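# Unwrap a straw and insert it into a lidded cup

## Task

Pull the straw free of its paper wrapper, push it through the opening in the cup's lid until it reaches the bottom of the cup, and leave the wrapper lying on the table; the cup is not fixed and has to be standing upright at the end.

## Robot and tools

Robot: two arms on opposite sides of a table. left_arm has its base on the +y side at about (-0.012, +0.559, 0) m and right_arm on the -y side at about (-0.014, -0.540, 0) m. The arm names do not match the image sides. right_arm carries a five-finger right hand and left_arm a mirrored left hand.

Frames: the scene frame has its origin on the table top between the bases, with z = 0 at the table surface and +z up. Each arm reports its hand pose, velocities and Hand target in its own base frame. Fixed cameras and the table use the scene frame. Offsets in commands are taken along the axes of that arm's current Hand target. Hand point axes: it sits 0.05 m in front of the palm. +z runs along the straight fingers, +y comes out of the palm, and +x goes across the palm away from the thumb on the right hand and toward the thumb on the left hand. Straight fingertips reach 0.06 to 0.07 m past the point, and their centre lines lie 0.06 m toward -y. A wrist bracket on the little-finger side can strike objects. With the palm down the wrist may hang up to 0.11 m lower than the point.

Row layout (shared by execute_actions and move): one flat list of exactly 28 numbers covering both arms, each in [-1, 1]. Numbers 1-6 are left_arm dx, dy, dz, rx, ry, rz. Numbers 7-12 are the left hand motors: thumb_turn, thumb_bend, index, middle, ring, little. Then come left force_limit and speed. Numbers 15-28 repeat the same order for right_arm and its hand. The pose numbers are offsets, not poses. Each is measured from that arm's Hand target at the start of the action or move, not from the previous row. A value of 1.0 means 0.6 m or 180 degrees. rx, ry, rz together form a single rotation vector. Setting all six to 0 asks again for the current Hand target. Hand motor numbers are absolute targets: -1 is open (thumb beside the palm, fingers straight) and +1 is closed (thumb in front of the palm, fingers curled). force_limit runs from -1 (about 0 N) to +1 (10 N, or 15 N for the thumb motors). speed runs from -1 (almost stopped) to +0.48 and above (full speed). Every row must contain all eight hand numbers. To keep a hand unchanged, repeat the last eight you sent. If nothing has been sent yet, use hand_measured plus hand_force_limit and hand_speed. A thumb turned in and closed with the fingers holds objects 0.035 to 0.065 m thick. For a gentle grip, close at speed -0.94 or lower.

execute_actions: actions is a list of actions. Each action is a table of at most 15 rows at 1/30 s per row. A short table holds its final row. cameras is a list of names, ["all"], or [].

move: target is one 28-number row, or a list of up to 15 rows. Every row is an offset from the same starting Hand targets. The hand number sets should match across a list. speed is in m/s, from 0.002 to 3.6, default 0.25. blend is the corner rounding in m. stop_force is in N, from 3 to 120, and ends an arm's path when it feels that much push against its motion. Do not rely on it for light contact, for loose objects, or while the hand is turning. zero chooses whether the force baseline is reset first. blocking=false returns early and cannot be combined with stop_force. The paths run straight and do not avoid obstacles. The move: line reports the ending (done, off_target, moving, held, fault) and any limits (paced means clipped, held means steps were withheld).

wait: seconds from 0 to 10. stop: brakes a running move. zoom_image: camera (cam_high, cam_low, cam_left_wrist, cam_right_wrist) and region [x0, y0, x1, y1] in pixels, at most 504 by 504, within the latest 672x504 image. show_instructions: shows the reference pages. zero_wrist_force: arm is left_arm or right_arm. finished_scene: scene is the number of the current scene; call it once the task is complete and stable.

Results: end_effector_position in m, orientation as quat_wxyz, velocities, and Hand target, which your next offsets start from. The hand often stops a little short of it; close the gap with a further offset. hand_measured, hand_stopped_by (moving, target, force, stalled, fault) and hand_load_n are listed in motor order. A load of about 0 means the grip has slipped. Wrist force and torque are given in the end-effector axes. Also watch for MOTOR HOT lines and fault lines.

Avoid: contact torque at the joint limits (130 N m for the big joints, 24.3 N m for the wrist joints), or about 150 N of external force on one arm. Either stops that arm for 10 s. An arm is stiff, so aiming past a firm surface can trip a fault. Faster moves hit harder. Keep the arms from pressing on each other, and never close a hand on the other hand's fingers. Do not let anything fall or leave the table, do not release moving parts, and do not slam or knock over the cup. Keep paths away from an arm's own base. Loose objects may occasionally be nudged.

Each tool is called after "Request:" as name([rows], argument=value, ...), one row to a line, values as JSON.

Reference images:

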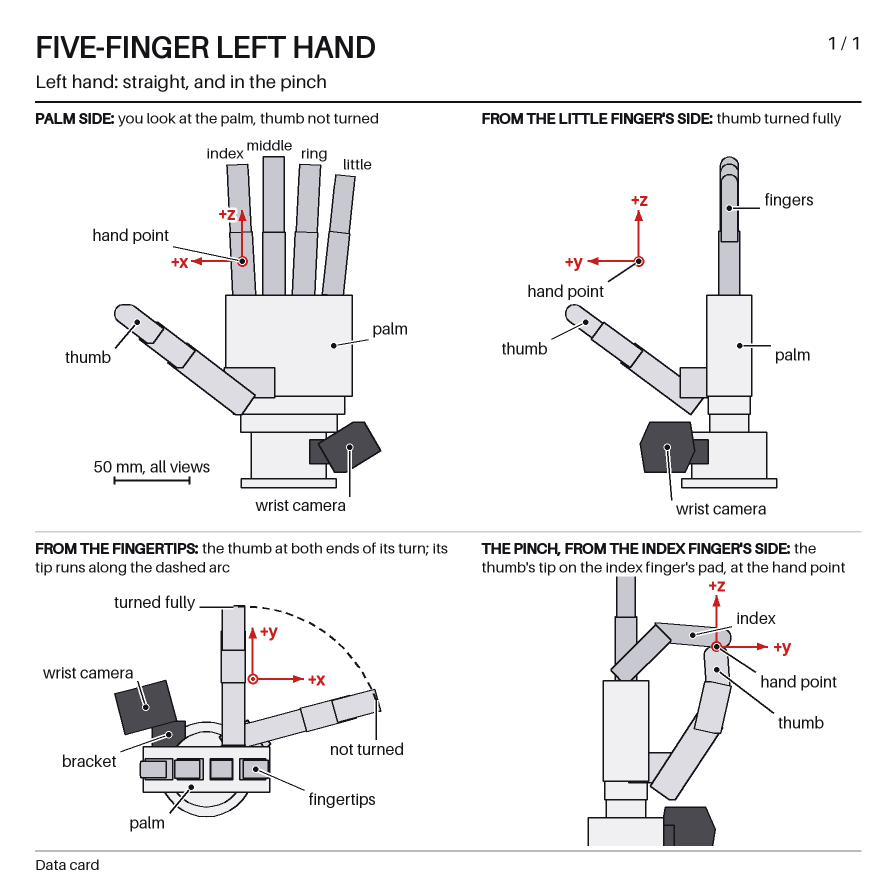

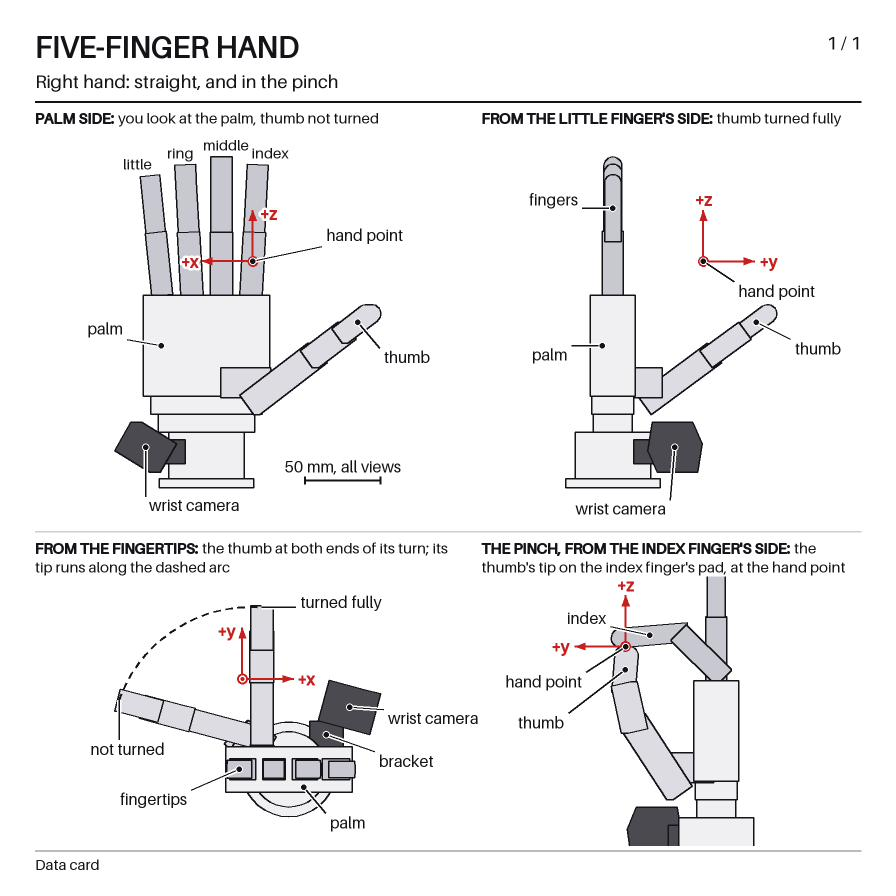

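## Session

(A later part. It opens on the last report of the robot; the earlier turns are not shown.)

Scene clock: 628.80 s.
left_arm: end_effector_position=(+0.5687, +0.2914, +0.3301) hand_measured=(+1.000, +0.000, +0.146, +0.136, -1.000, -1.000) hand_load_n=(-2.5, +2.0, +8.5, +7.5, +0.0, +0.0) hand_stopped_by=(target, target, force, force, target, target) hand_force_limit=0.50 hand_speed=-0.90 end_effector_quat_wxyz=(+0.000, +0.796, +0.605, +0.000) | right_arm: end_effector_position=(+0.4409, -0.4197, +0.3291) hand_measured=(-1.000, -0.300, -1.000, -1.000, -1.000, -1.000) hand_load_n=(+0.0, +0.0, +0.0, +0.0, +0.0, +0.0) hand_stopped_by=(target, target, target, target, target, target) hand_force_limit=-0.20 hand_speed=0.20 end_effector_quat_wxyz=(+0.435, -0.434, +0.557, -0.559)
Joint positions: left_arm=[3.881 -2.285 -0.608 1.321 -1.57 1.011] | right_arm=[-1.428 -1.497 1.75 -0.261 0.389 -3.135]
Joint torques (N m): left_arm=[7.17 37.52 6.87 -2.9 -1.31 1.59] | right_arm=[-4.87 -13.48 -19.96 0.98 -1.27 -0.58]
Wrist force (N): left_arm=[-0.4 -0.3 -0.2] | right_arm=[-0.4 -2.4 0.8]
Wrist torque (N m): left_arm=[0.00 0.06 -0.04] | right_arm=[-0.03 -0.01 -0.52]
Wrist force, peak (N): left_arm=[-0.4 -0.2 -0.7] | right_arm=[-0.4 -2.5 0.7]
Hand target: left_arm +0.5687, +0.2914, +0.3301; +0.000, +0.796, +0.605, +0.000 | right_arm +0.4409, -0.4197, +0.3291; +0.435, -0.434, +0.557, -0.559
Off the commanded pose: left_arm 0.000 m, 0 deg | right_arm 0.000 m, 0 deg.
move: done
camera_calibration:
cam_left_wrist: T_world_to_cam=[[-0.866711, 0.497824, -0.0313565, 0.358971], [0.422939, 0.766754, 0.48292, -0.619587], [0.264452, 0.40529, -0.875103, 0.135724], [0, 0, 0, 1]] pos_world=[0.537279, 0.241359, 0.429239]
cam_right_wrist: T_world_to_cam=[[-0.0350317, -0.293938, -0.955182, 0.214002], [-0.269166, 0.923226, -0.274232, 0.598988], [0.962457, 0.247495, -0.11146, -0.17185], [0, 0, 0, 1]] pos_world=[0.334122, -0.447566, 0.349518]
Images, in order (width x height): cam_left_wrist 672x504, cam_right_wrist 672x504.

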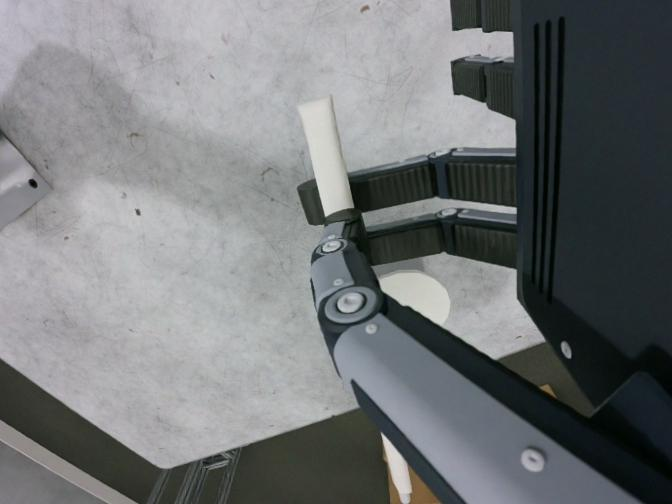

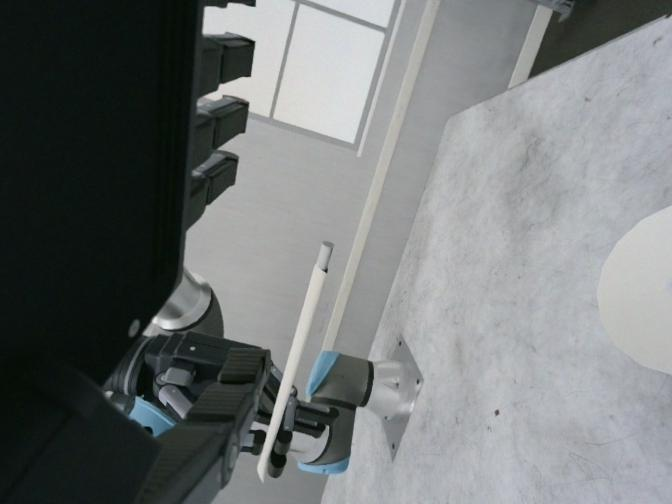

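Request:
move([
  [0, 0, 0, 0, 0, 0, 1, 0, 0.5, 0.5, -1, -1, 0.5, -0.9, 0, 0, 0, 0, 0, 0, 1, 0, -1, -0.1, -1, -1, -0.2, 0.2],
  [0, 0, 0, 0, 0, 0, 1, 0, 0.5, 0.5, -1, -1, 0.5, -0.9, -0.0765, 0, 0, 0, 0.02, 0, 1, 0, -1, -0.1, -1, -1, -0.2, 0.2],
  [0, 0, 0, 0, 0, 0, 1, 0, 0.5, 0.5, -1, -1, 0.5, -0.9, -0.0765, 0, 0.0533, 0, 0.02, 0, 1, 0, -1, -0.1, -1, -1, -0.2, 0.2],
], cameras=["cam_low", "cam_right_wrist", "cam_high"], speed=0.15)

Request:
zoom_image(camera="cam_right_wrist", region=[280, 130, 460, 265])

Request:
zoom_image(camera="cam_low", region=[355, 160, 455, 230])

Request:
zoom_image(camera="cam_high", region=[280, 10, 380, 110])

Scene clock: 676.50 s.
left_arm: end_effector_position=(+0.5687, +0.2914, +0.3301) hand_measured=(+1.000, +0.000, +0.146, +0.136, -1.000, -1.000) hand_load_n=(-1.5, +2.0, +7.0, +5.0, +0.0, +0.0) hand_stopped_by=(target, target, force, force, target, target) hand_force_limit=0.50 hand_speed=-0.90 end_effector_quat_wxyz=(+0.000, +0.796, +0.605, +0.000) | right_arm: end_effector_position=(+0.4831, -0.3830, +0.3291) hand_measured=(+1.000, +0.000, -1.000, -0.100, -1.000, -1.000) hand_load_n=(+0.0, +0.0, +0.0, +0.0, +0.0, -0.5) hand_stopped_by=(target, target, target, target, target, target) hand_force_limit=-0.20 hand_speed=0.20 end_effector_quat_wxyz=(+0.418, -0.416, +0.570, -0.572)
Joint positions: left_arm=[3.881 -2.285 -0.608 1.321 -1.57 1.011] | right_arm=[-1.291 -1.552 1.808 -0.261 0.589 -3.137]
Joint torques (N m): left_arm=[4 38.61 6.11 -2.83 0 1.22] | right_arm=[5.25 -24.68 -19.88 0.48 0.02 -1.72]
Wrist force (N): left_arm=[-0.5 -0.3 -0.5] | right_arm=[-0.2 -2.2 0.2]
Wrist torque (N m): left_arm=[0.05 0.05 -0.10] | right_arm=[0.00 0.00 -0.42]
Wrist force, peak (N): left_arm=[-0.1 -1.3 -0.6] | right_arm=[-0.5 -2.5 0.9]
Hand target: left_arm +0.5687, +0.2914, +0.3301; +0.000, +0.796, +0.605, +0.000 | right_arm +0.4831, -0.3830, +0.3291; +0.418, -0.416, +0.570, -0.572
Off the commanded pose: left_arm 0.000 m, 0 deg | right_arm 0.000 m, 0 deg.
move: done
camera_calibration:
cam_right_wrist: T_world_to_cam=[[-0.053338, -0.290953, -0.955249, 0.236394], [-0.210718, 0.93835, -0.27404, 0.553947], [0.976091, 0.186672, -0.111359, -0.251441], [0, 0, 0, 1]] pos_world=[0.374765, -0.40408, 0.349618]
Images, in order (width x height): cam_high 672x504, cam_low 672x504, cam_right_wrist 672x504.

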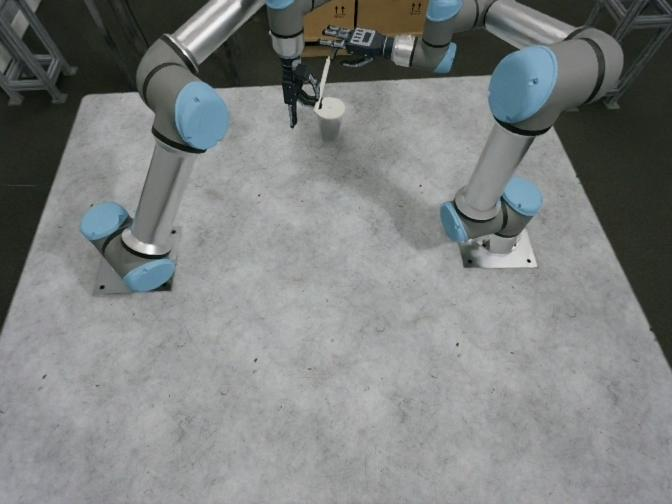

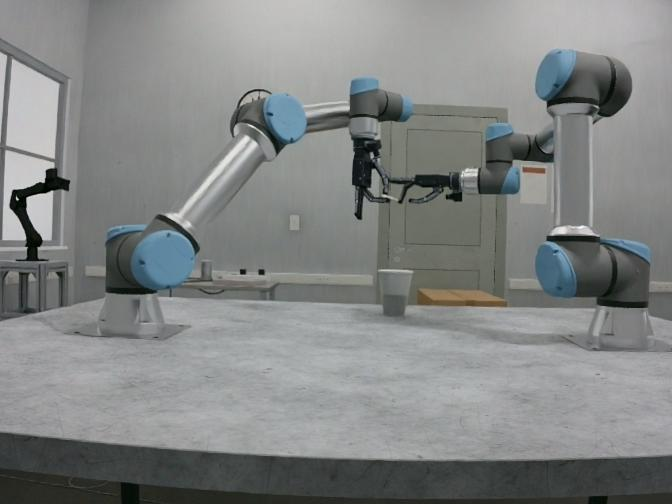

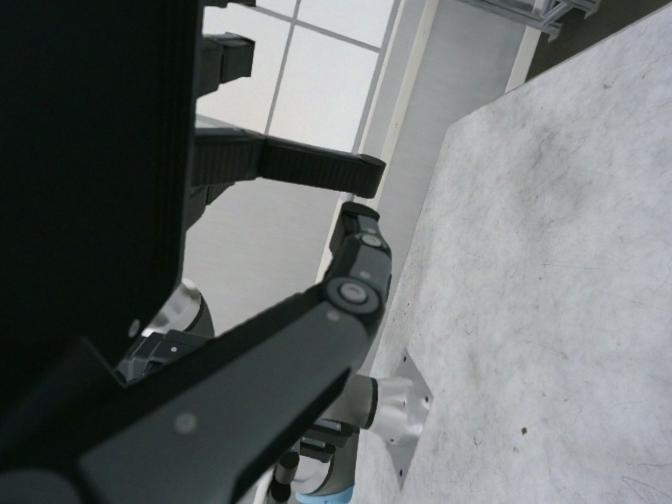

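Scaled by 2.800.

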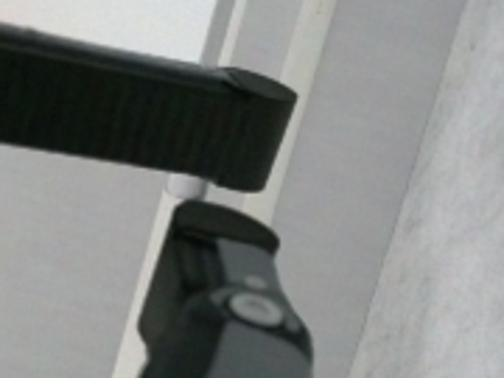

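Scaled by 5.040.

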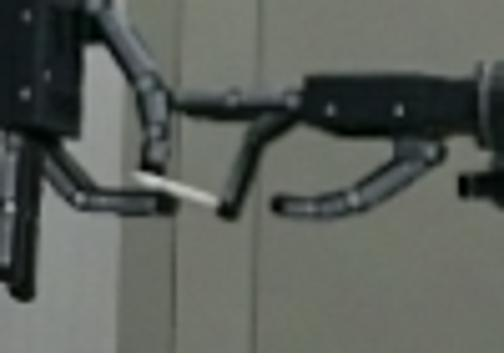

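Scaled by 5.040.

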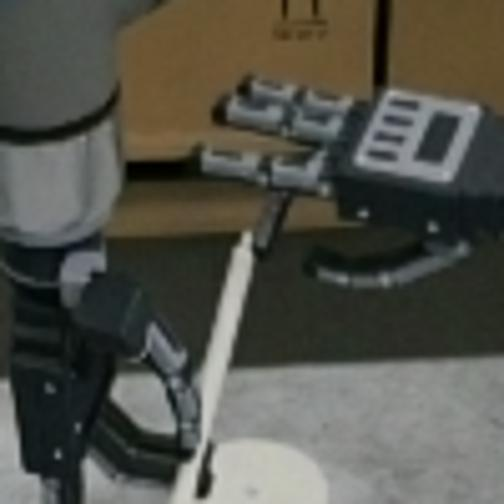

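Request:
move([
  [0, 0, 0, 0, 0, 0, 1, 0, 0.5, 0.5, -1, -1, 0.5, -0.9, 0, 0, 0, 0, 0, 0, 1, 0, -1, -1, -1, -1, -0.2, 0.2],
  [0, 0, 0, 0, 0, 0, 1, 0, 0.5, 0.5, -1, -1, 0.5, -0.9, -0.0273, 0, 0.0467, 0, 0, 0, 1, 0, -1, -1, -1, -1, -0.2, 0.2],
], cameras=["cam_low", "cam_right_wrist", "cam_high"], speed=0.15)

Request:
zoom_image(camera="cam_right_wrist", region=[280, 130, 460, 265])

Request:
zoom_image(camera="cam_low", region=[355, 160, 455, 230])

Request:
zoom_image(camera="cam_high", region=[280, 10, 380, 110])

Scene clock: 706.70 s.
left_arm: end_effector_position=(+0.5687, +0.2914, +0.3301) hand_measured=(+1.000, +0.000, +0.146, +0.136, -1.000, -1.000) hand_load_n=(-0.5, +1.5, +7.5, +5.5, +0.0, +0.0) hand_stopped_by=(target, target, force, force, target, target) hand_force_limit=0.50 hand_speed=-0.90 end_effector_quat_wxyz=(+0.000, +0.796, +0.605, +0.000) | right_arm: end_effector_position=(+0.5148, -0.3759, +0.3292) hand_measured=(+1.000, +0.000, -1.000, -1.000, -1.000, -1.000) hand_load_n=(+0.0, +0.0, +0.0, +0.0, +0.0, +0.0) hand_stopped_by=(target, target, target, target, target, target) hand_force_limit=-0.20 hand_speed=0.20 end_effector_quat_wxyz=(+0.418, -0.416, +0.570, -0.572)
Joint positions: left_arm=[3.881 -2.285 -0.608 1.321 -1.57 1.011] | right_arm=[-1.209 -1.519 1.773 -0.259 0.671 -3.138]
Joint torques (N m): left_arm=[3.1 37.61 6.72 -2.8 0.72 1.32] | right_arm=[-8.21 -33.16 -14.11 0.97 -1.73 -1.53]
Wrist force (N): left_arm=[-0.2 -0.1 -0.5] | right_arm=[0.0 -2.1 0.6]
Wrist torque (N m): left_arm=[0.05 0.02 -0.04] | right_arm=[0.01 -0.07 -0.42]
Wrist force, peak (N): left_arm=[-0.6 -0.9 -0.6] | right_arm=[-0.7 -2.2 1.2]
Hand target: left_arm +0.5687, +0.2914, +0.3301; +0.000, +0.796, +0.605, +0.000 | right_arm +0.5148, -0.3759, +0.3292; +0.418, -0.416, +0.570, -0.572
Off the commanded pose: left_arm 0.000 m, 0 deg | right_arm 0.000 m, 0 deg.
move: done
camera_calibration:
cam_right_wrist: T_world_to_cam=[[-0.053338, -0.290953, -0.955249, 0.240217], [-0.210718, 0.93835, -0.27404, 0.554086], [0.976091, 0.186672, -0.111359, -0.283678], [0, 0, 0, 1]] pos_world=[0.406465, -0.39708, 0.349718]
Images, in order (width x height): cam_high 672x504, cam_low 672x504, cam_right_wrist 672x504.

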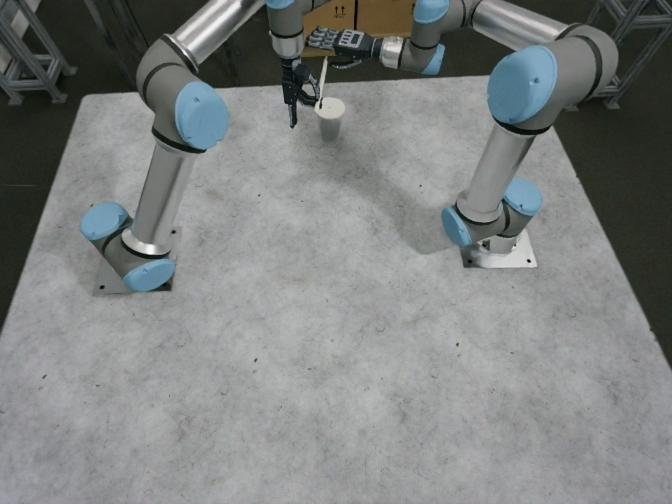

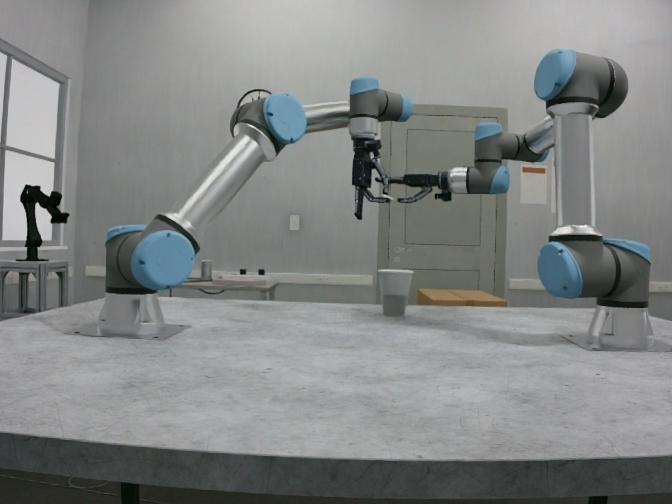

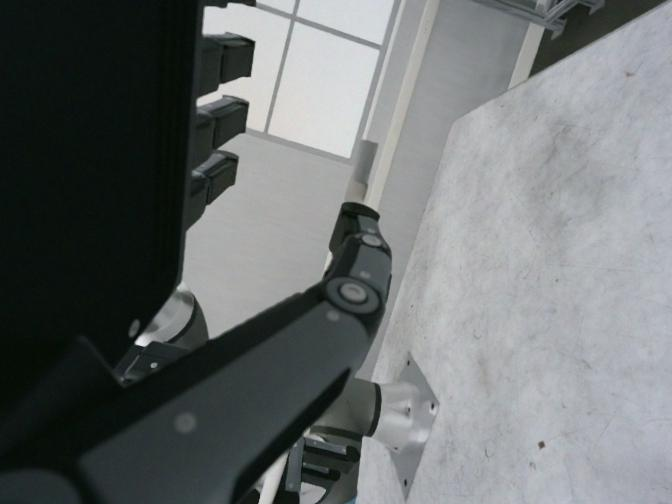

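Scaled by 2.800.

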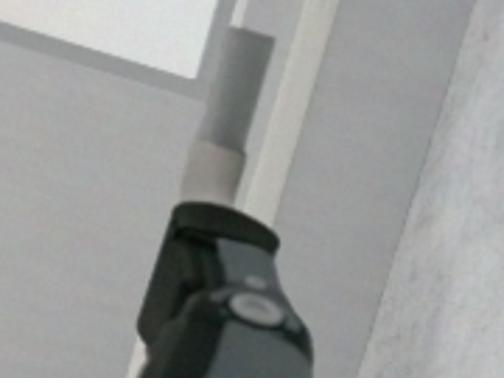

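Scaled by 5.040.

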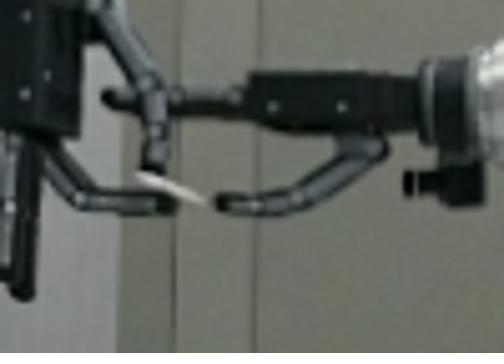

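Scaled by 5.040.

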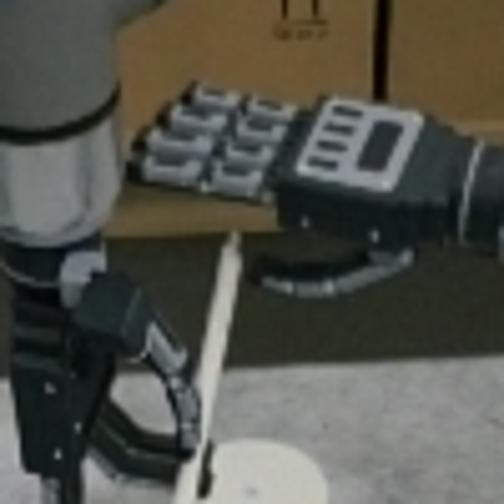

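Request:
move([
  [0, 0, 0, 0, 0, 0, 1, 0, 0.5, 0.5, -1, -1, 0.5, -0.9, 0, 0, -0.0083, 0, 0, 0, 1, 0, -1, -1, -1, -1, 0.9, 0.2],
  [0, 0, 0, 0, 0, 0, 1, 0, 0.5, 0.5, -1, -1, 0.5, -0.9, 0.0208, -0.0033, -0.0083, 0, -0.028, 0, 1, 0, -1, -1, -1, -1, 0.9, 0.2],
  [0, 0, 0, 0, 0, 0, 1, 0, 0.5, 0.5, -1, -1, 0.5, -0.9, 0.0208, -0.0033, -0.0067, 0, -0.028, 0, 1, 0, -1, -0.1, -1, -1, 0.9, 0.2],
  [0, 0, 0, 0, 0, 0, 1, 0, 0.5, 0.5, -1, -1, 0.5, -0.9, 0.0208, -0.0033, -0.0067, 0, -0.028, 0, 1, 0, -1, 0.5, -1, -1, 0.9, -0.9],
], cameras=["cam_low", "cam_right_wrist", "cam_high"], speed=0.15)

Request:
zoom_image(camera="cam_right_wrist", region=[280, 130, 460, 265])

Request:
zoom_image(camera="cam_high", region=[280, 10, 380, 110])

Scene clock: 727.13 s.
left_arm: end_effector_position=(+0.5687, +0.2914, +0.3301) hand_measured=(+1.000, +0.000, +0.146, +0.136, -1.000, -1.000) hand_load_n=(-0.5, +1.0, +9.0, +4.5, +0.0, +0.0) hand_stopped_by=(target, target, force, force, target, target) hand_force_limit=0.50 hand_speed=-0.90 end_effector_quat_wxyz=(+0.000, +0.796, +0.605, +0.000) | right_arm: end_effector_position=(+0.5072, -0.3866, +0.3312) hand_measured=(+1.000, +0.000, -1.000, +0.148, -1.000, -1.000) hand_load_n=(+0.0, +1.0, -0.5, +10.5, -0.5, +0.0) hand_stopped_by=(target, target, target, force, target, target) hand_force_limit=0.90 hand_speed=-0.90 end_effector_quat_wxyz=(+0.442, -0.441, +0.551, -0.553)
Joint positions: left_arm=[3.881 -2.285 -0.608 1.321 -1.57 1.011] | right_arm=[-1.26 -1.473 1.718 -0.251 0.532 -3.137]
Joint torques (N m): left_arm=[1.84 37.24 5.56 -2.72 2.1 1.39] | right_arm=[-6.39 -30.65 -13.1 0.97 -1.56 -1.67]
Wrist force (N): left_arm=[-0.2 0.3 0.4] | right_arm=[-0.2 -2.9 0.9]
Wrist torque (N m): left_arm=[0.03 -0.10 0.14] | right_arm=[0.00 -0.11 -0.50]
Wrist force, peak (N): left_arm=[-0.6 1.1 0.2] | right_arm=[-0.4 -3.1 1.4]
Hand target: left_arm +0.5687, +0.2914, +0.3301; +0.000, +0.796, +0.605, +0.000 | right_arm +0.5072, -0.3865, +0.3312; +0.442, -0.441, +0.551, -0.553
Off the commanded pose: left_arm 0.000 m, 0 deg | right_arm 0.000 m, 0 deg.
move: done
camera_calibration:
cam_right_wrist: T_world_to_cam=[[-0.0276243, -0.29475, -0.955175, 0.224078], [-0.29228, 0.916163, -0.274258, 0.595854], [0.955934, 0.271602, -0.111458, -0.230887], [0, 0, 0, 1]] pos_world=[0.401059, -0.417143, 0.351718]
Images, in order (width x height): cam_high 672x504, cam_low 672x504, cam_right_wrist 672x504.

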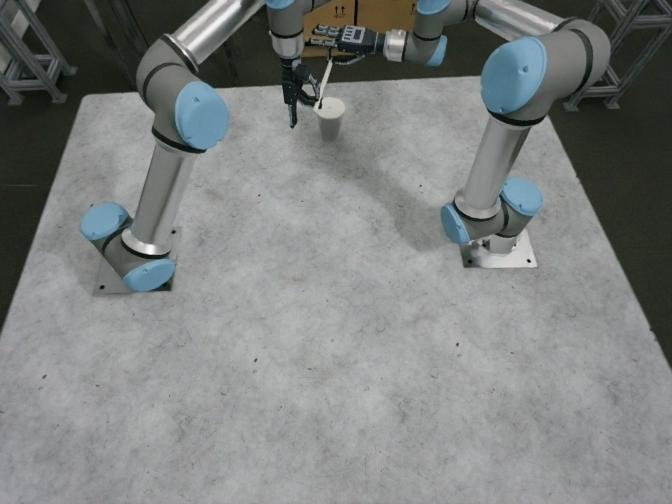

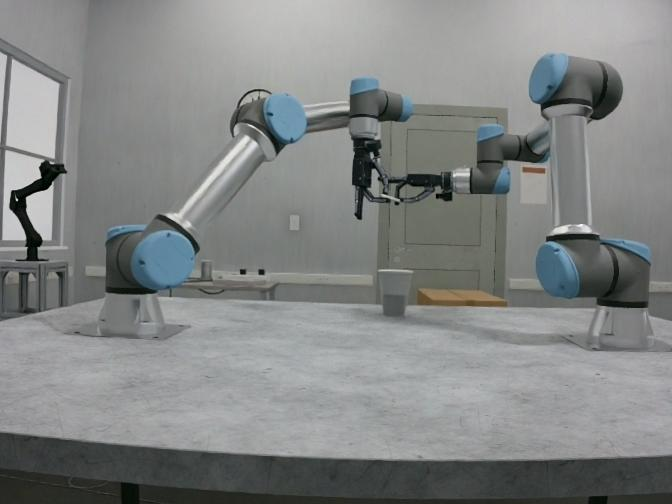

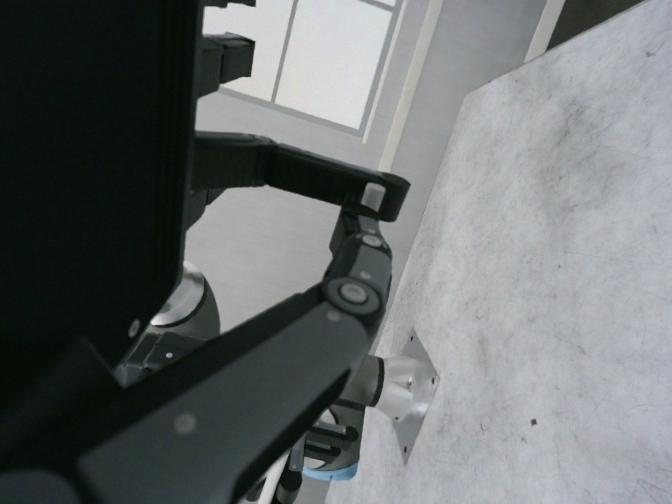

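Scaled by 2.800.

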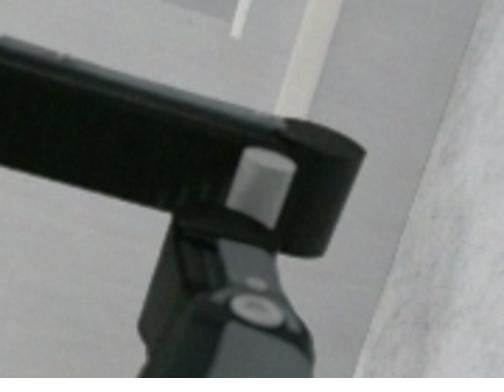

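Scaled by 5.040.

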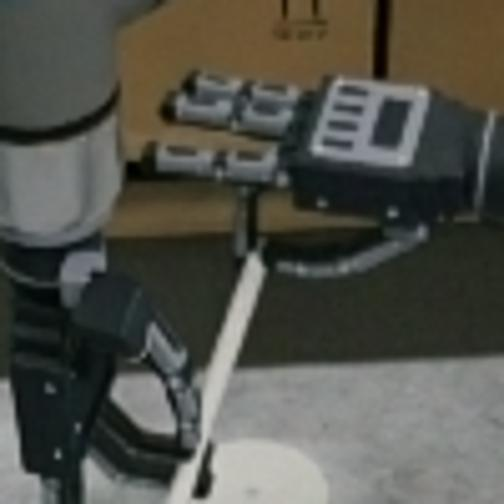

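Request:
move([
  [-0.05, 0, 0, 0, 0, 0, 1, 0, 0.5, 0.5, -1, -1, 0.5, -0.9, 0, 0, 0, 0, 0, 0, 1, 0, -1, 0.5, -1, -1, 0.9, -0.9],
], cameras=["cam_left_wrist", "cam_right_wrist", "cam_high"], speed=0.015)

Request:
zoom_image(camera="cam_right_wrist", region=[280, 130, 460, 265])

Request:
zoom_image(camera="cam_high", region=[280, 10, 380, 110])

Scene clock: 738.10 s.
left_arm: end_effector_position=(+0.5607, +0.2624, +0.3301) hand_measured=(+1.000, +0.000, +0.146, +0.136, -1.000, -1.000) hand_load_n=(-0.5, +1.5, +7.0, +5.5, +0.0, +0.0) hand_stopped_by=(target, target, force, force, target, target) hand_force_limit=0.50 hand_speed=-0.90 end_effector_quat_wxyz=(+0.000, +0.796, +0.605, +0.000) | right_arm: end_effector_position=(+0.5072, -0.3865, +0.3312) hand_measured=(+1.000, +0.000, -1.000, +0.148, -1.000, -1.000) hand_load_n=(+0.0, +0.0, +0.0, +0.0, +0.0, +0.0) hand_stopped_by=(target, target, target, force, target, target) hand_force_limit=0.90 hand_speed=-0.90 end_effector_quat_wxyz=(+0.442, -0.441, +0.551, -0.553)
Joint positions: left_arm=[3.851 -2.207 -0.741 1.376 -1.57 0.981] | right_arm=[-1.26 -1.473 1.718 -0.251 0.532 -3.137]
Joint torques (N m): left_arm=[3.74 33.87 28.89 -3.03 1.79 0.42] | right_arm=[-4.26 -23.83 -27.46 -1.23 -1.29 -0.87]
Wrist force (N): left_arm=[0.0 0.0 -0.7] | right_arm=[-0.4 -2.1 0.3]
Wrist torque (N m): left_arm=[0.08 -0.03 0.03] | right_arm=[0.04 -0.01 -0.50]
Wrist force, peak (N): left_arm=[8.3 0.0 -0.1] | right_arm=[-8.8 -2.7 0.7]
Hand target: left_arm +0.5607, +0.2625, +0.3301; +0.000, +0.796, +0.605, +0.000 | right_arm +0.5072, -0.3865, +0.3312; +0.442, -0.441, +0.551, -0.553
Off the commanded pose: left_arm 0.000 m, 0 deg | right_arm 0.000 m, 0 deg.
move: done
camera_calibration:
cam_left_wrist: T_world_to_cam=[[-0.866675, 0.49789, -0.0313147, 0.36642], [0.423013, 0.76671, 0.482924, -0.593951], [0.264452, 0.405291, -0.875102, 0.149504], [0, 0, 0, 1]] pos_world=[0.529279, 0.212359, 0.429139]
cam_right_wrist: T_world_to_cam=[[-0.0275961, -0.294837, -0.955149, 0.224021], [-0.292282, 0.916135, -0.27435, 0.595875], [0.955934, 0.271602, -0.111457, -0.230888], [0, 0, 0, 1]] pos_world=[0.401059, -0.417142, 0.351718]
Images, in order (width x height): cam_high 672x504, cam_left_wrist 672x504, cam_right_wrist 672x504.

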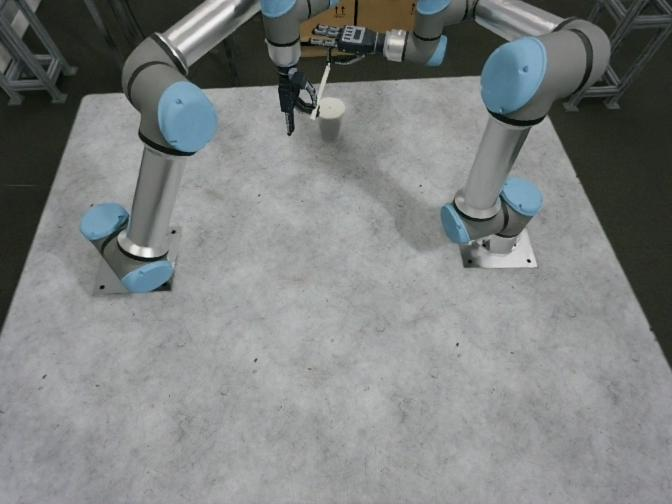

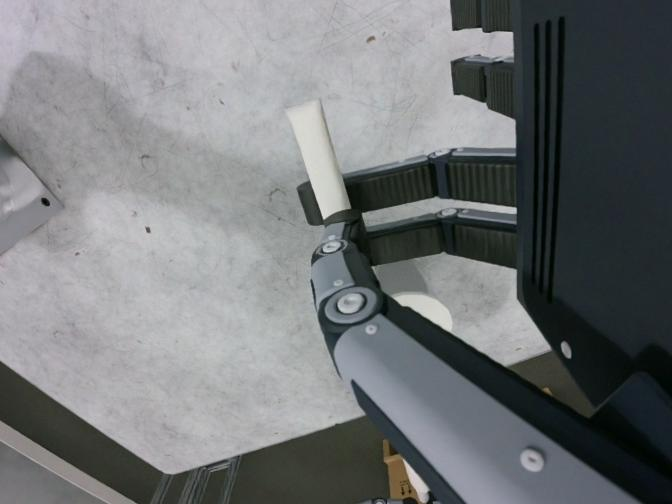

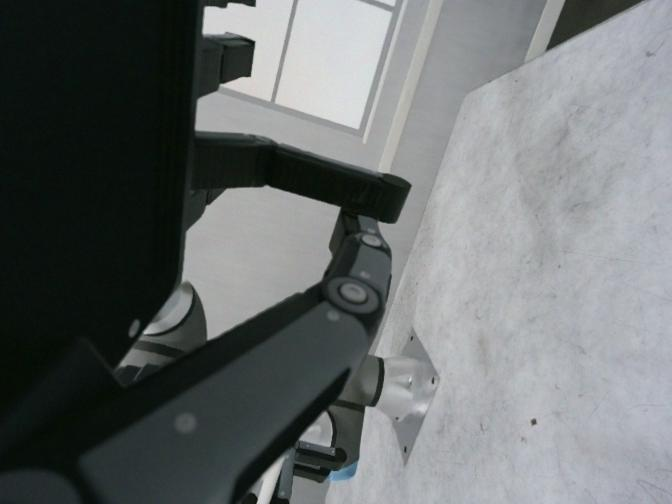

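Scaled by 2.800.

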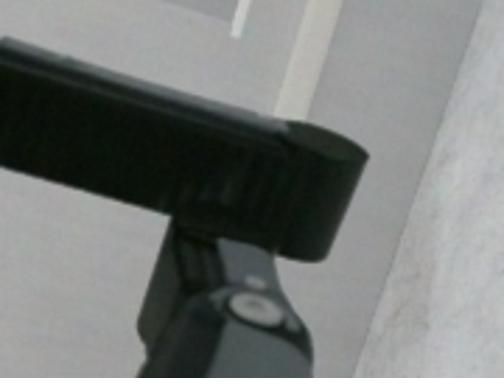

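Scaled by 5.040.

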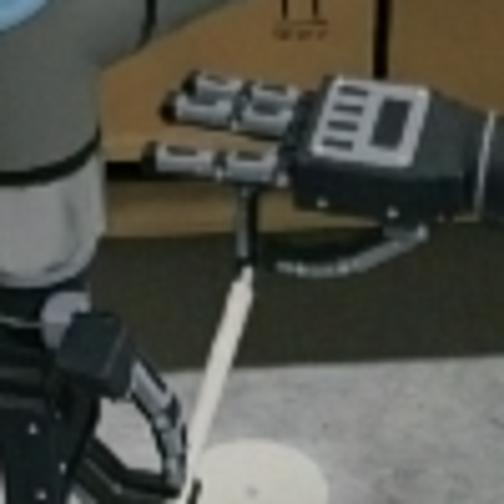

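Request:
move([
  [0, 0, 0, 0, 0, 0, 1, 0, 0.6, 0.6, -1, -1, 0.9, -0.9, 0, 0, 0, 0, 0, 0, 1, 0, -1, -1, -1, -1, 0.9, 0.2],
  [0, 0, 0, 0, 0, 0, 1, 0, 0.6, 0.6, -1, -1, 0.9, -0.9, 0, 0, -0.0333, 0, 0, 0, 1, 0.35, -1, -1, -1, -1, 0.9, 0.2],
  [0, 0, 0, 0, 0, 0, 1, 0, 0.6, 0.6, -1, -1, 0.9, -0.9, -0.05, 0.0292, -0.0333, 0, 0, 0, 1, 0.35, -1, -1, -1, -1, 0.9, 0.2],
  [0, 0, 0, 0, 0, 0, 1, 0, 0.6, 0.6, -1, -1, 0.9, -0.9, -0.05, 0.0292, -0.0133, 0, 0, 0, 1, 0.35, -1, -1, -1, -1, 0.9, 0.2],
], cameras=["cam_low", "cam_right_wrist"], speed=0.15)

Request:
zoom_image(camera="cam_right_wrist", region=[260, 120, 440, 255])

Request:
zoom_image(camera="cam_low", region=[355, 160, 455, 230])

Scene clock: 829.47 s.
left_arm: end_effector_position=(+0.5607, +0.2625, +0.3301) hand_measured=(+1.000, +0.000, +0.152, +0.150, -1.000, -1.000) hand_load_n=(-0.5, +2.0, +9.5, +11.5, +0.0, +0.0) hand_stopped_by=(target, target, force, force, target, target) hand_force_limit=0.90 hand_speed=-0.90 end_effector_quat_wxyz=(+0.000, +0.796, +0.605, +0.000) | right_arm: end_effector_position=(+0.5060, -0.3555, +0.3136) hand_measured=(+1.000, +0.350, -1.000, -1.000, -1.000, -1.000) hand_load_n=(+0.0, +0.5, +0.0, +0.0, +0.0, +0.0) hand_stopped_by=(target, target, target, target, target, target) hand_force_limit=0.90 hand_speed=0.20 end_effector_quat_wxyz=(+0.442, -0.441, +0.551, -0.553)
Joint positions: left_arm=[3.851 -2.207 -0.74 1.375 -1.57 0.981] | right_arm=[-1.239 -1.524 1.819 -0.301 0.553 -3.137]
Joint torques (N m): left_arm=[7.07 33.89 26.97 -4.09 1.97 1.62] | right_arm=[0.46 -27.92 -16.6 0.2 -0.72 -1.26]
Wrist force (N): left_arm=[-0.1 0.1 -0.6] | right_arm=[-0.5 -2.1 0.3]
Wrist torque (N m): left_arm=[0.08 -0.01 0.02] | right_arm=[0.02 0.01 -0.48]
Wrist force, peak (N): left_arm=[-0.4 0.2 -0.9] | right_arm=[-0.1 -2.6 0.6]
Hand target: left_arm +0.5607, +0.2625, +0.3301; +0.000, +0.796, +0.605, +0.000 | right_arm +0.5060, -0.3555, +0.3136; +0.442, -0.441, +0.551, -0.553
Off the commanded pose: left_arm 0.000 m, 0 deg | right_arm 0.000 m, 0 deg.
move: done
camera_calibration:
cam_right_wrist: T_world_to_cam=[[-0.0276327, -0.294628, -0.955212, 0.216437], [-0.292364, 0.916175, -0.27413, 0.5623], [0.955908, 0.271695, -0.111455, -0.240171], [0, 0, 0, 1]] pos_world=[0.399959, -0.386143, 0.334118]
Images, in order (width x height): cam_low 672x504, cam_right_wrist 672x504.

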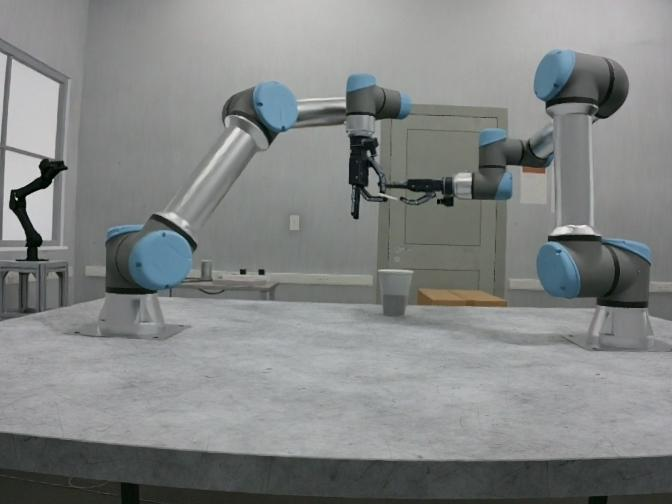

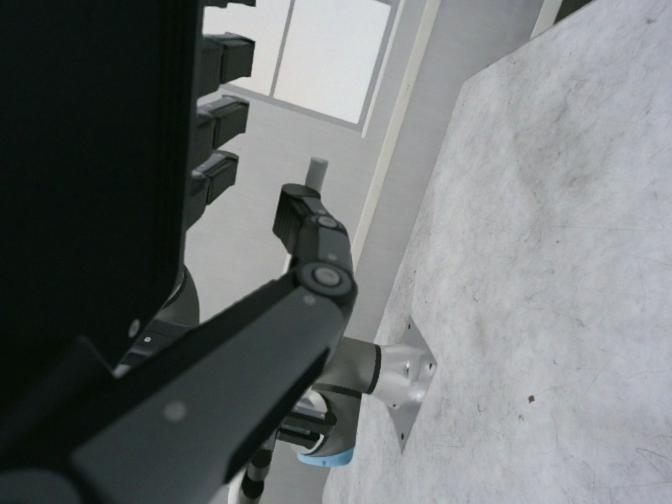

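Scaled by 2.800.

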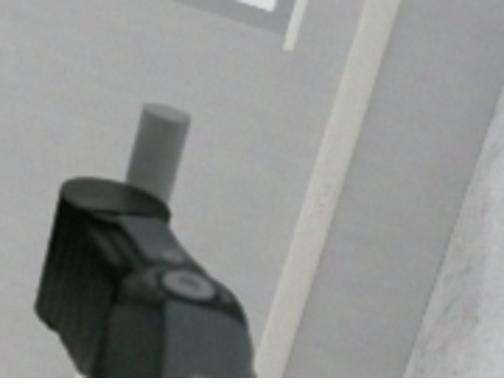

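Scaled by 5.040.

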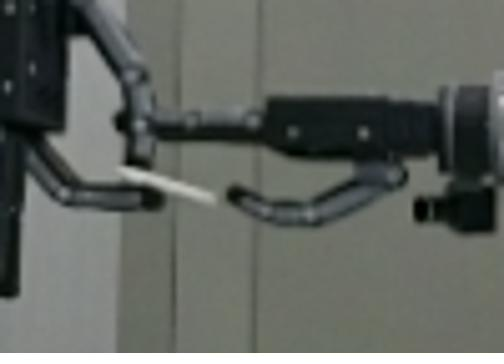

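Request:
move([
  [0, 0, 0, 0, 0, 0, 1, 0, 0.6, 0.6, -1, -1, 0.9, -0.9, 0, 0, 0.01, 0, 0, 0, 1, 0.35, -1, -0.1, -1, -1, 1, 0],
  [0, 0, 0, 0, 0, 0, 1, 0, 0.6, 0.6, -1, -1, 0.9, -0.9, 0, 0, 0.01, 0, 0, 0, 1, 0.35, -1, 0.6, -1, -1, 1, -0.85],
], cameras=["cam_low", "cam_right_wrist"], speed=0.1)

Request:
zoom_image(camera="cam_right_wrist", region=[240, 120, 420, 255])

Request:
zoom_image(camera="cam_low", region=[355, 160, 455, 230])

Scene clock: 851.37 s.
left_arm: end_effector_position=(+0.5607, +0.2625, +0.3301) hand_measured=(+1.000, +0.000, +0.152, +0.150, -1.000, -1.000) hand_load_n=(-0.5, +0.0, +9.5, +11.5, +0.0, +0.0) hand_stopped_by=(target, target, force, force, target, target) hand_force_limit=0.90 hand_speed=-0.90 end_effector_quat_wxyz=(+0.000, +0.796, +0.605, +0.000) | right_arm: end_effector_position=(+0.5119, -0.3569, +0.3136) hand_measured=(+1.000, +0.350, -1.000, +0.118, -1.000, -1.000) hand_load_n=(+0.5, -1.0, +0.0, +13.0, +0.0, +0.0) hand_stopped_by=(target, target, target, force, target, target) hand_force_limit=1.00 hand_speed=-0.85 end_effector_quat_wxyz=(+0.442, -0.441, +0.551, -0.553)
Joint positions: left_arm=[3.851 -2.207 -0.74 1.375 -1.57 0.981] | right_arm=[-1.226 -1.512 1.807 -0.3 0.566 -3.137]
Joint torques (N m): left_arm=[6.31 35.25 24.72 -3.92 1.93 1.24] | right_arm=[-6.79 -33 -12.31 1.19 -1.27 -1.5]
Wrist force (N): left_arm=[-0.7 -0.2 -0.3] | right_arm=[0.2 -2.5 0.4]
Wrist torque (N m): left_arm=[0.04 -0.05 0.17] | right_arm=[0.02 -0.17 -0.45]
Wrist force, peak (N): left_arm=[-1.0 0.5 -0.2] | right_arm=[0.4 -2.6 1.1]
Hand target: left_arm +0.5607, +0.2625, +0.3301; +0.000, +0.796, +0.605, +0.000 | right_arm +0.5119, -0.3569, +0.3136; +0.442, -0.441, +0.551, -0.553
Off the commanded pose: left_arm 0.000 m, 0 deg | right_arm 0.000 m, 0 deg.
move: done
camera_calibration:
cam_right_wrist: T_world_to_cam=[[-0.0275961, -0.294837, -0.955149, 0.216097], [-0.292282, 0.916135, -0.27435, 0.565211], [0.955934, 0.271602, -0.111457, -0.245409], [0, 0, 0, 1]] pos_world=[0.405759, -0.387442, 0.334118]
Images, in order (width x height): cam_low 672x504, cam_right_wrist 672x504.

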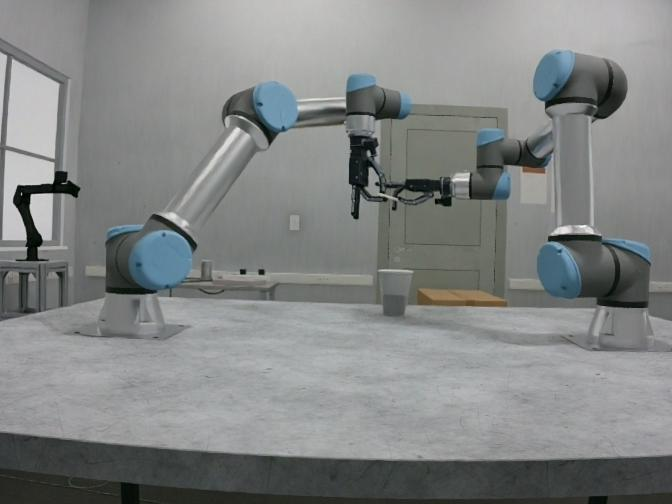

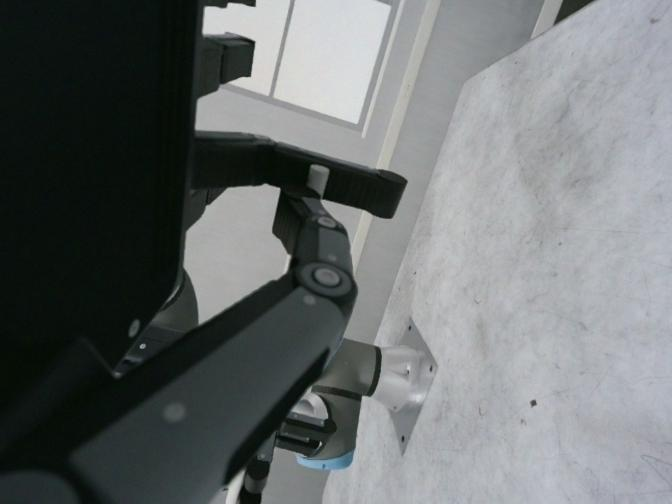

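Scaled by 2.800.

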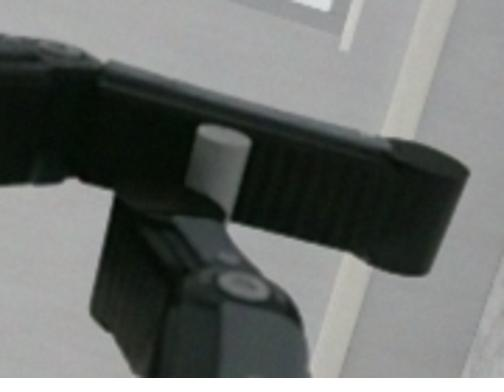

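Scaled by 5.040.

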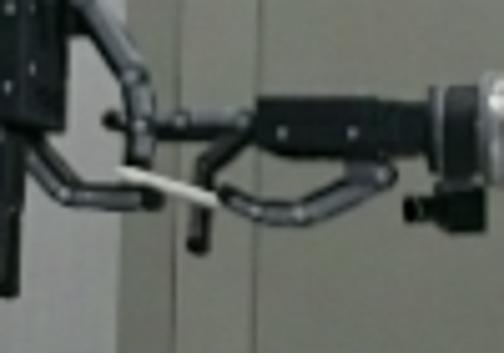

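Request:
move([
  [-0.05, 0, 0, 0, 0, 0, 1, 0, 0.6, 0.6, -1, -1, 0.9, -0.9, 0, 0, 0, 0, 0, 0, 1, 0.35, -1, 0.6, -1, -1, 1, -0.85],
], cameras=["cam_left_wrist", "cam_right_wrist", "cam_high"], speed=0.015)

Request:
zoom_image(camera="cam_right_wrist", region=[240, 120, 420, 255])

Request:
zoom_image(camera="cam_high", region=[280, 10, 380, 110])

Scene clock: 859.83 s.
left_arm: end_effector_position=(+0.5526, +0.2335, +0.3301) hand_measured=(+1.000, +0.000, +0.152, +0.150, -1.000, -1.000) hand_load_n=(+0.0, +2.0, +9.5, +11.5, +0.0, +0.0) hand_stopped_by=(target, target, force, force, target, target) hand_force_limit=0.90 hand_speed=-0.90 end_effector_quat_wxyz=(+0.000, +0.796, +0.605, +0.000) | right_arm: end_effector_position=(+0.5119, -0.3569, +0.3137) hand_measured=(+1.000, +0.350, -1.000, +0.118, -1.000, -1.000) hand_load_n=(+0.0, +0.0, +0.0, +0.0, +0.0, +0.0) hand_stopped_by=(target, target, target, force, target, target) hand_force_limit=1.00 hand_speed=-0.85 end_effector_quat_wxyz=(+0.442, -0.441, +0.551, -0.553)
Joint positions: left_arm=[3.819 -2.14 -0.848 1.417 -1.57 0.949] | right_arm=[-1.226 -1.513 1.807 -0.3 0.566 -3.137]
Joint torques (N m): left_arm=[1.66 31.44 28.91 -2.06 2.13 0.35] | right_arm=[-3.52 -18.22 -27.2 -2.23 -1.02 -0.33]
Wrist force (N): left_arm=[-0.2 0.0 -0.9] | right_arm=[-0.2 -2.2 0.5]
Wrist torque (N m): left_arm=[0.09 -0.01 0.01] | right_arm=[0.01 -0.03 -0.46]
Wrist force, peak (N): left_arm=[11.0 -0.5 -0.7] | right_arm=[-11.5 -2.3 0.1]
Hand target: left_arm +0.5527, +0.2336, +0.3301; +0.000, +0.796, +0.605, +0.000 | right_arm +0.5119, -0.3569, +0.3136; +0.442, -0.441, +0.551, -0.553
Off the commanded pose: left_arm 0.000 m, 0 deg | right_arm 0.000 m, 0 deg.
move: done
camera_calibration:
cam_left_wrist: T_world_to_cam=[[-0.866697, 0.497855, -0.031239, 0.373778], [0.423025, 0.766727, 0.482887, -0.568409], [0.26436, 0.405302, -0.875125, 0.163503], [0, 0, 0, 1]] pos_world=[0.521179, 0.183459, 0.429239]
cam_right_wrist: T_world_to_cam=[[-0.0275961, -0.294837, -0.955149, 0.216192], [-0.292282, 0.916135, -0.27435, 0.565238], [0.955934, 0.271602, -0.111457, -0.245398], [0, 0, 0, 1]] pos_world=[0.405759, -0.387442, 0.334218]
Images, in order (width x height): cam_high 672x504, cam_left_wrist 672x504, cam_right_wrist 672x504.

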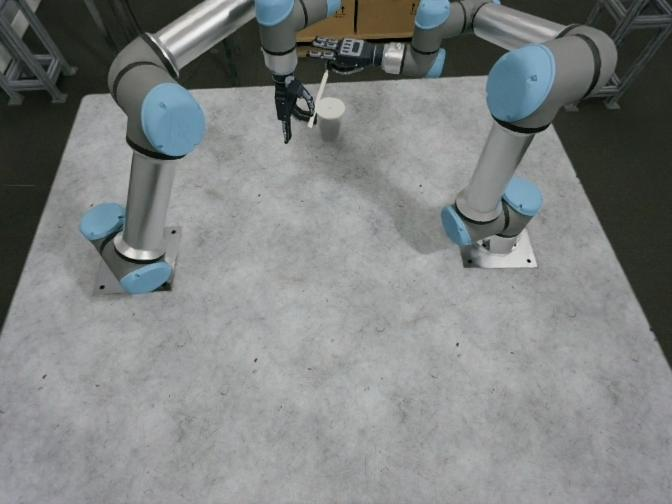

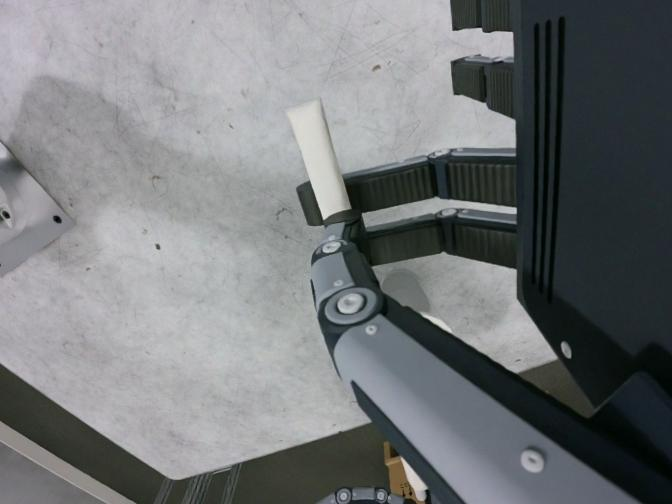

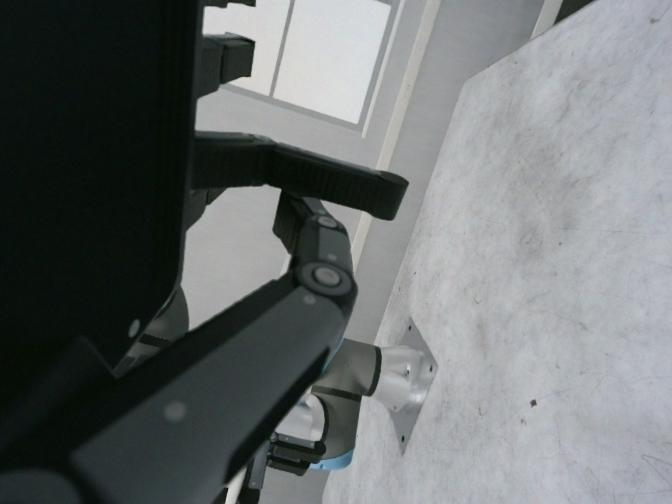

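Scaled by 2.800.

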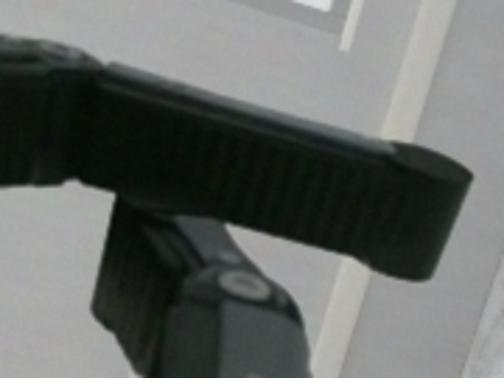

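Scaled by 5.040.

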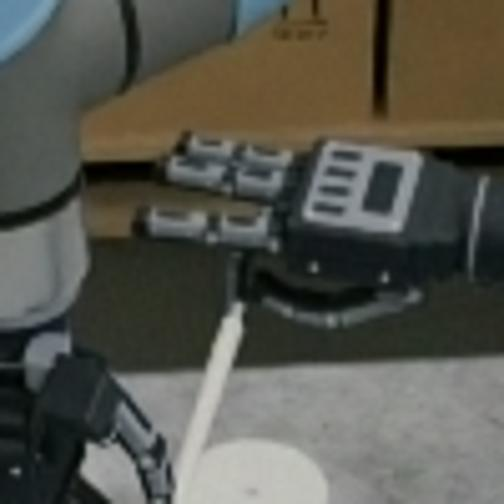

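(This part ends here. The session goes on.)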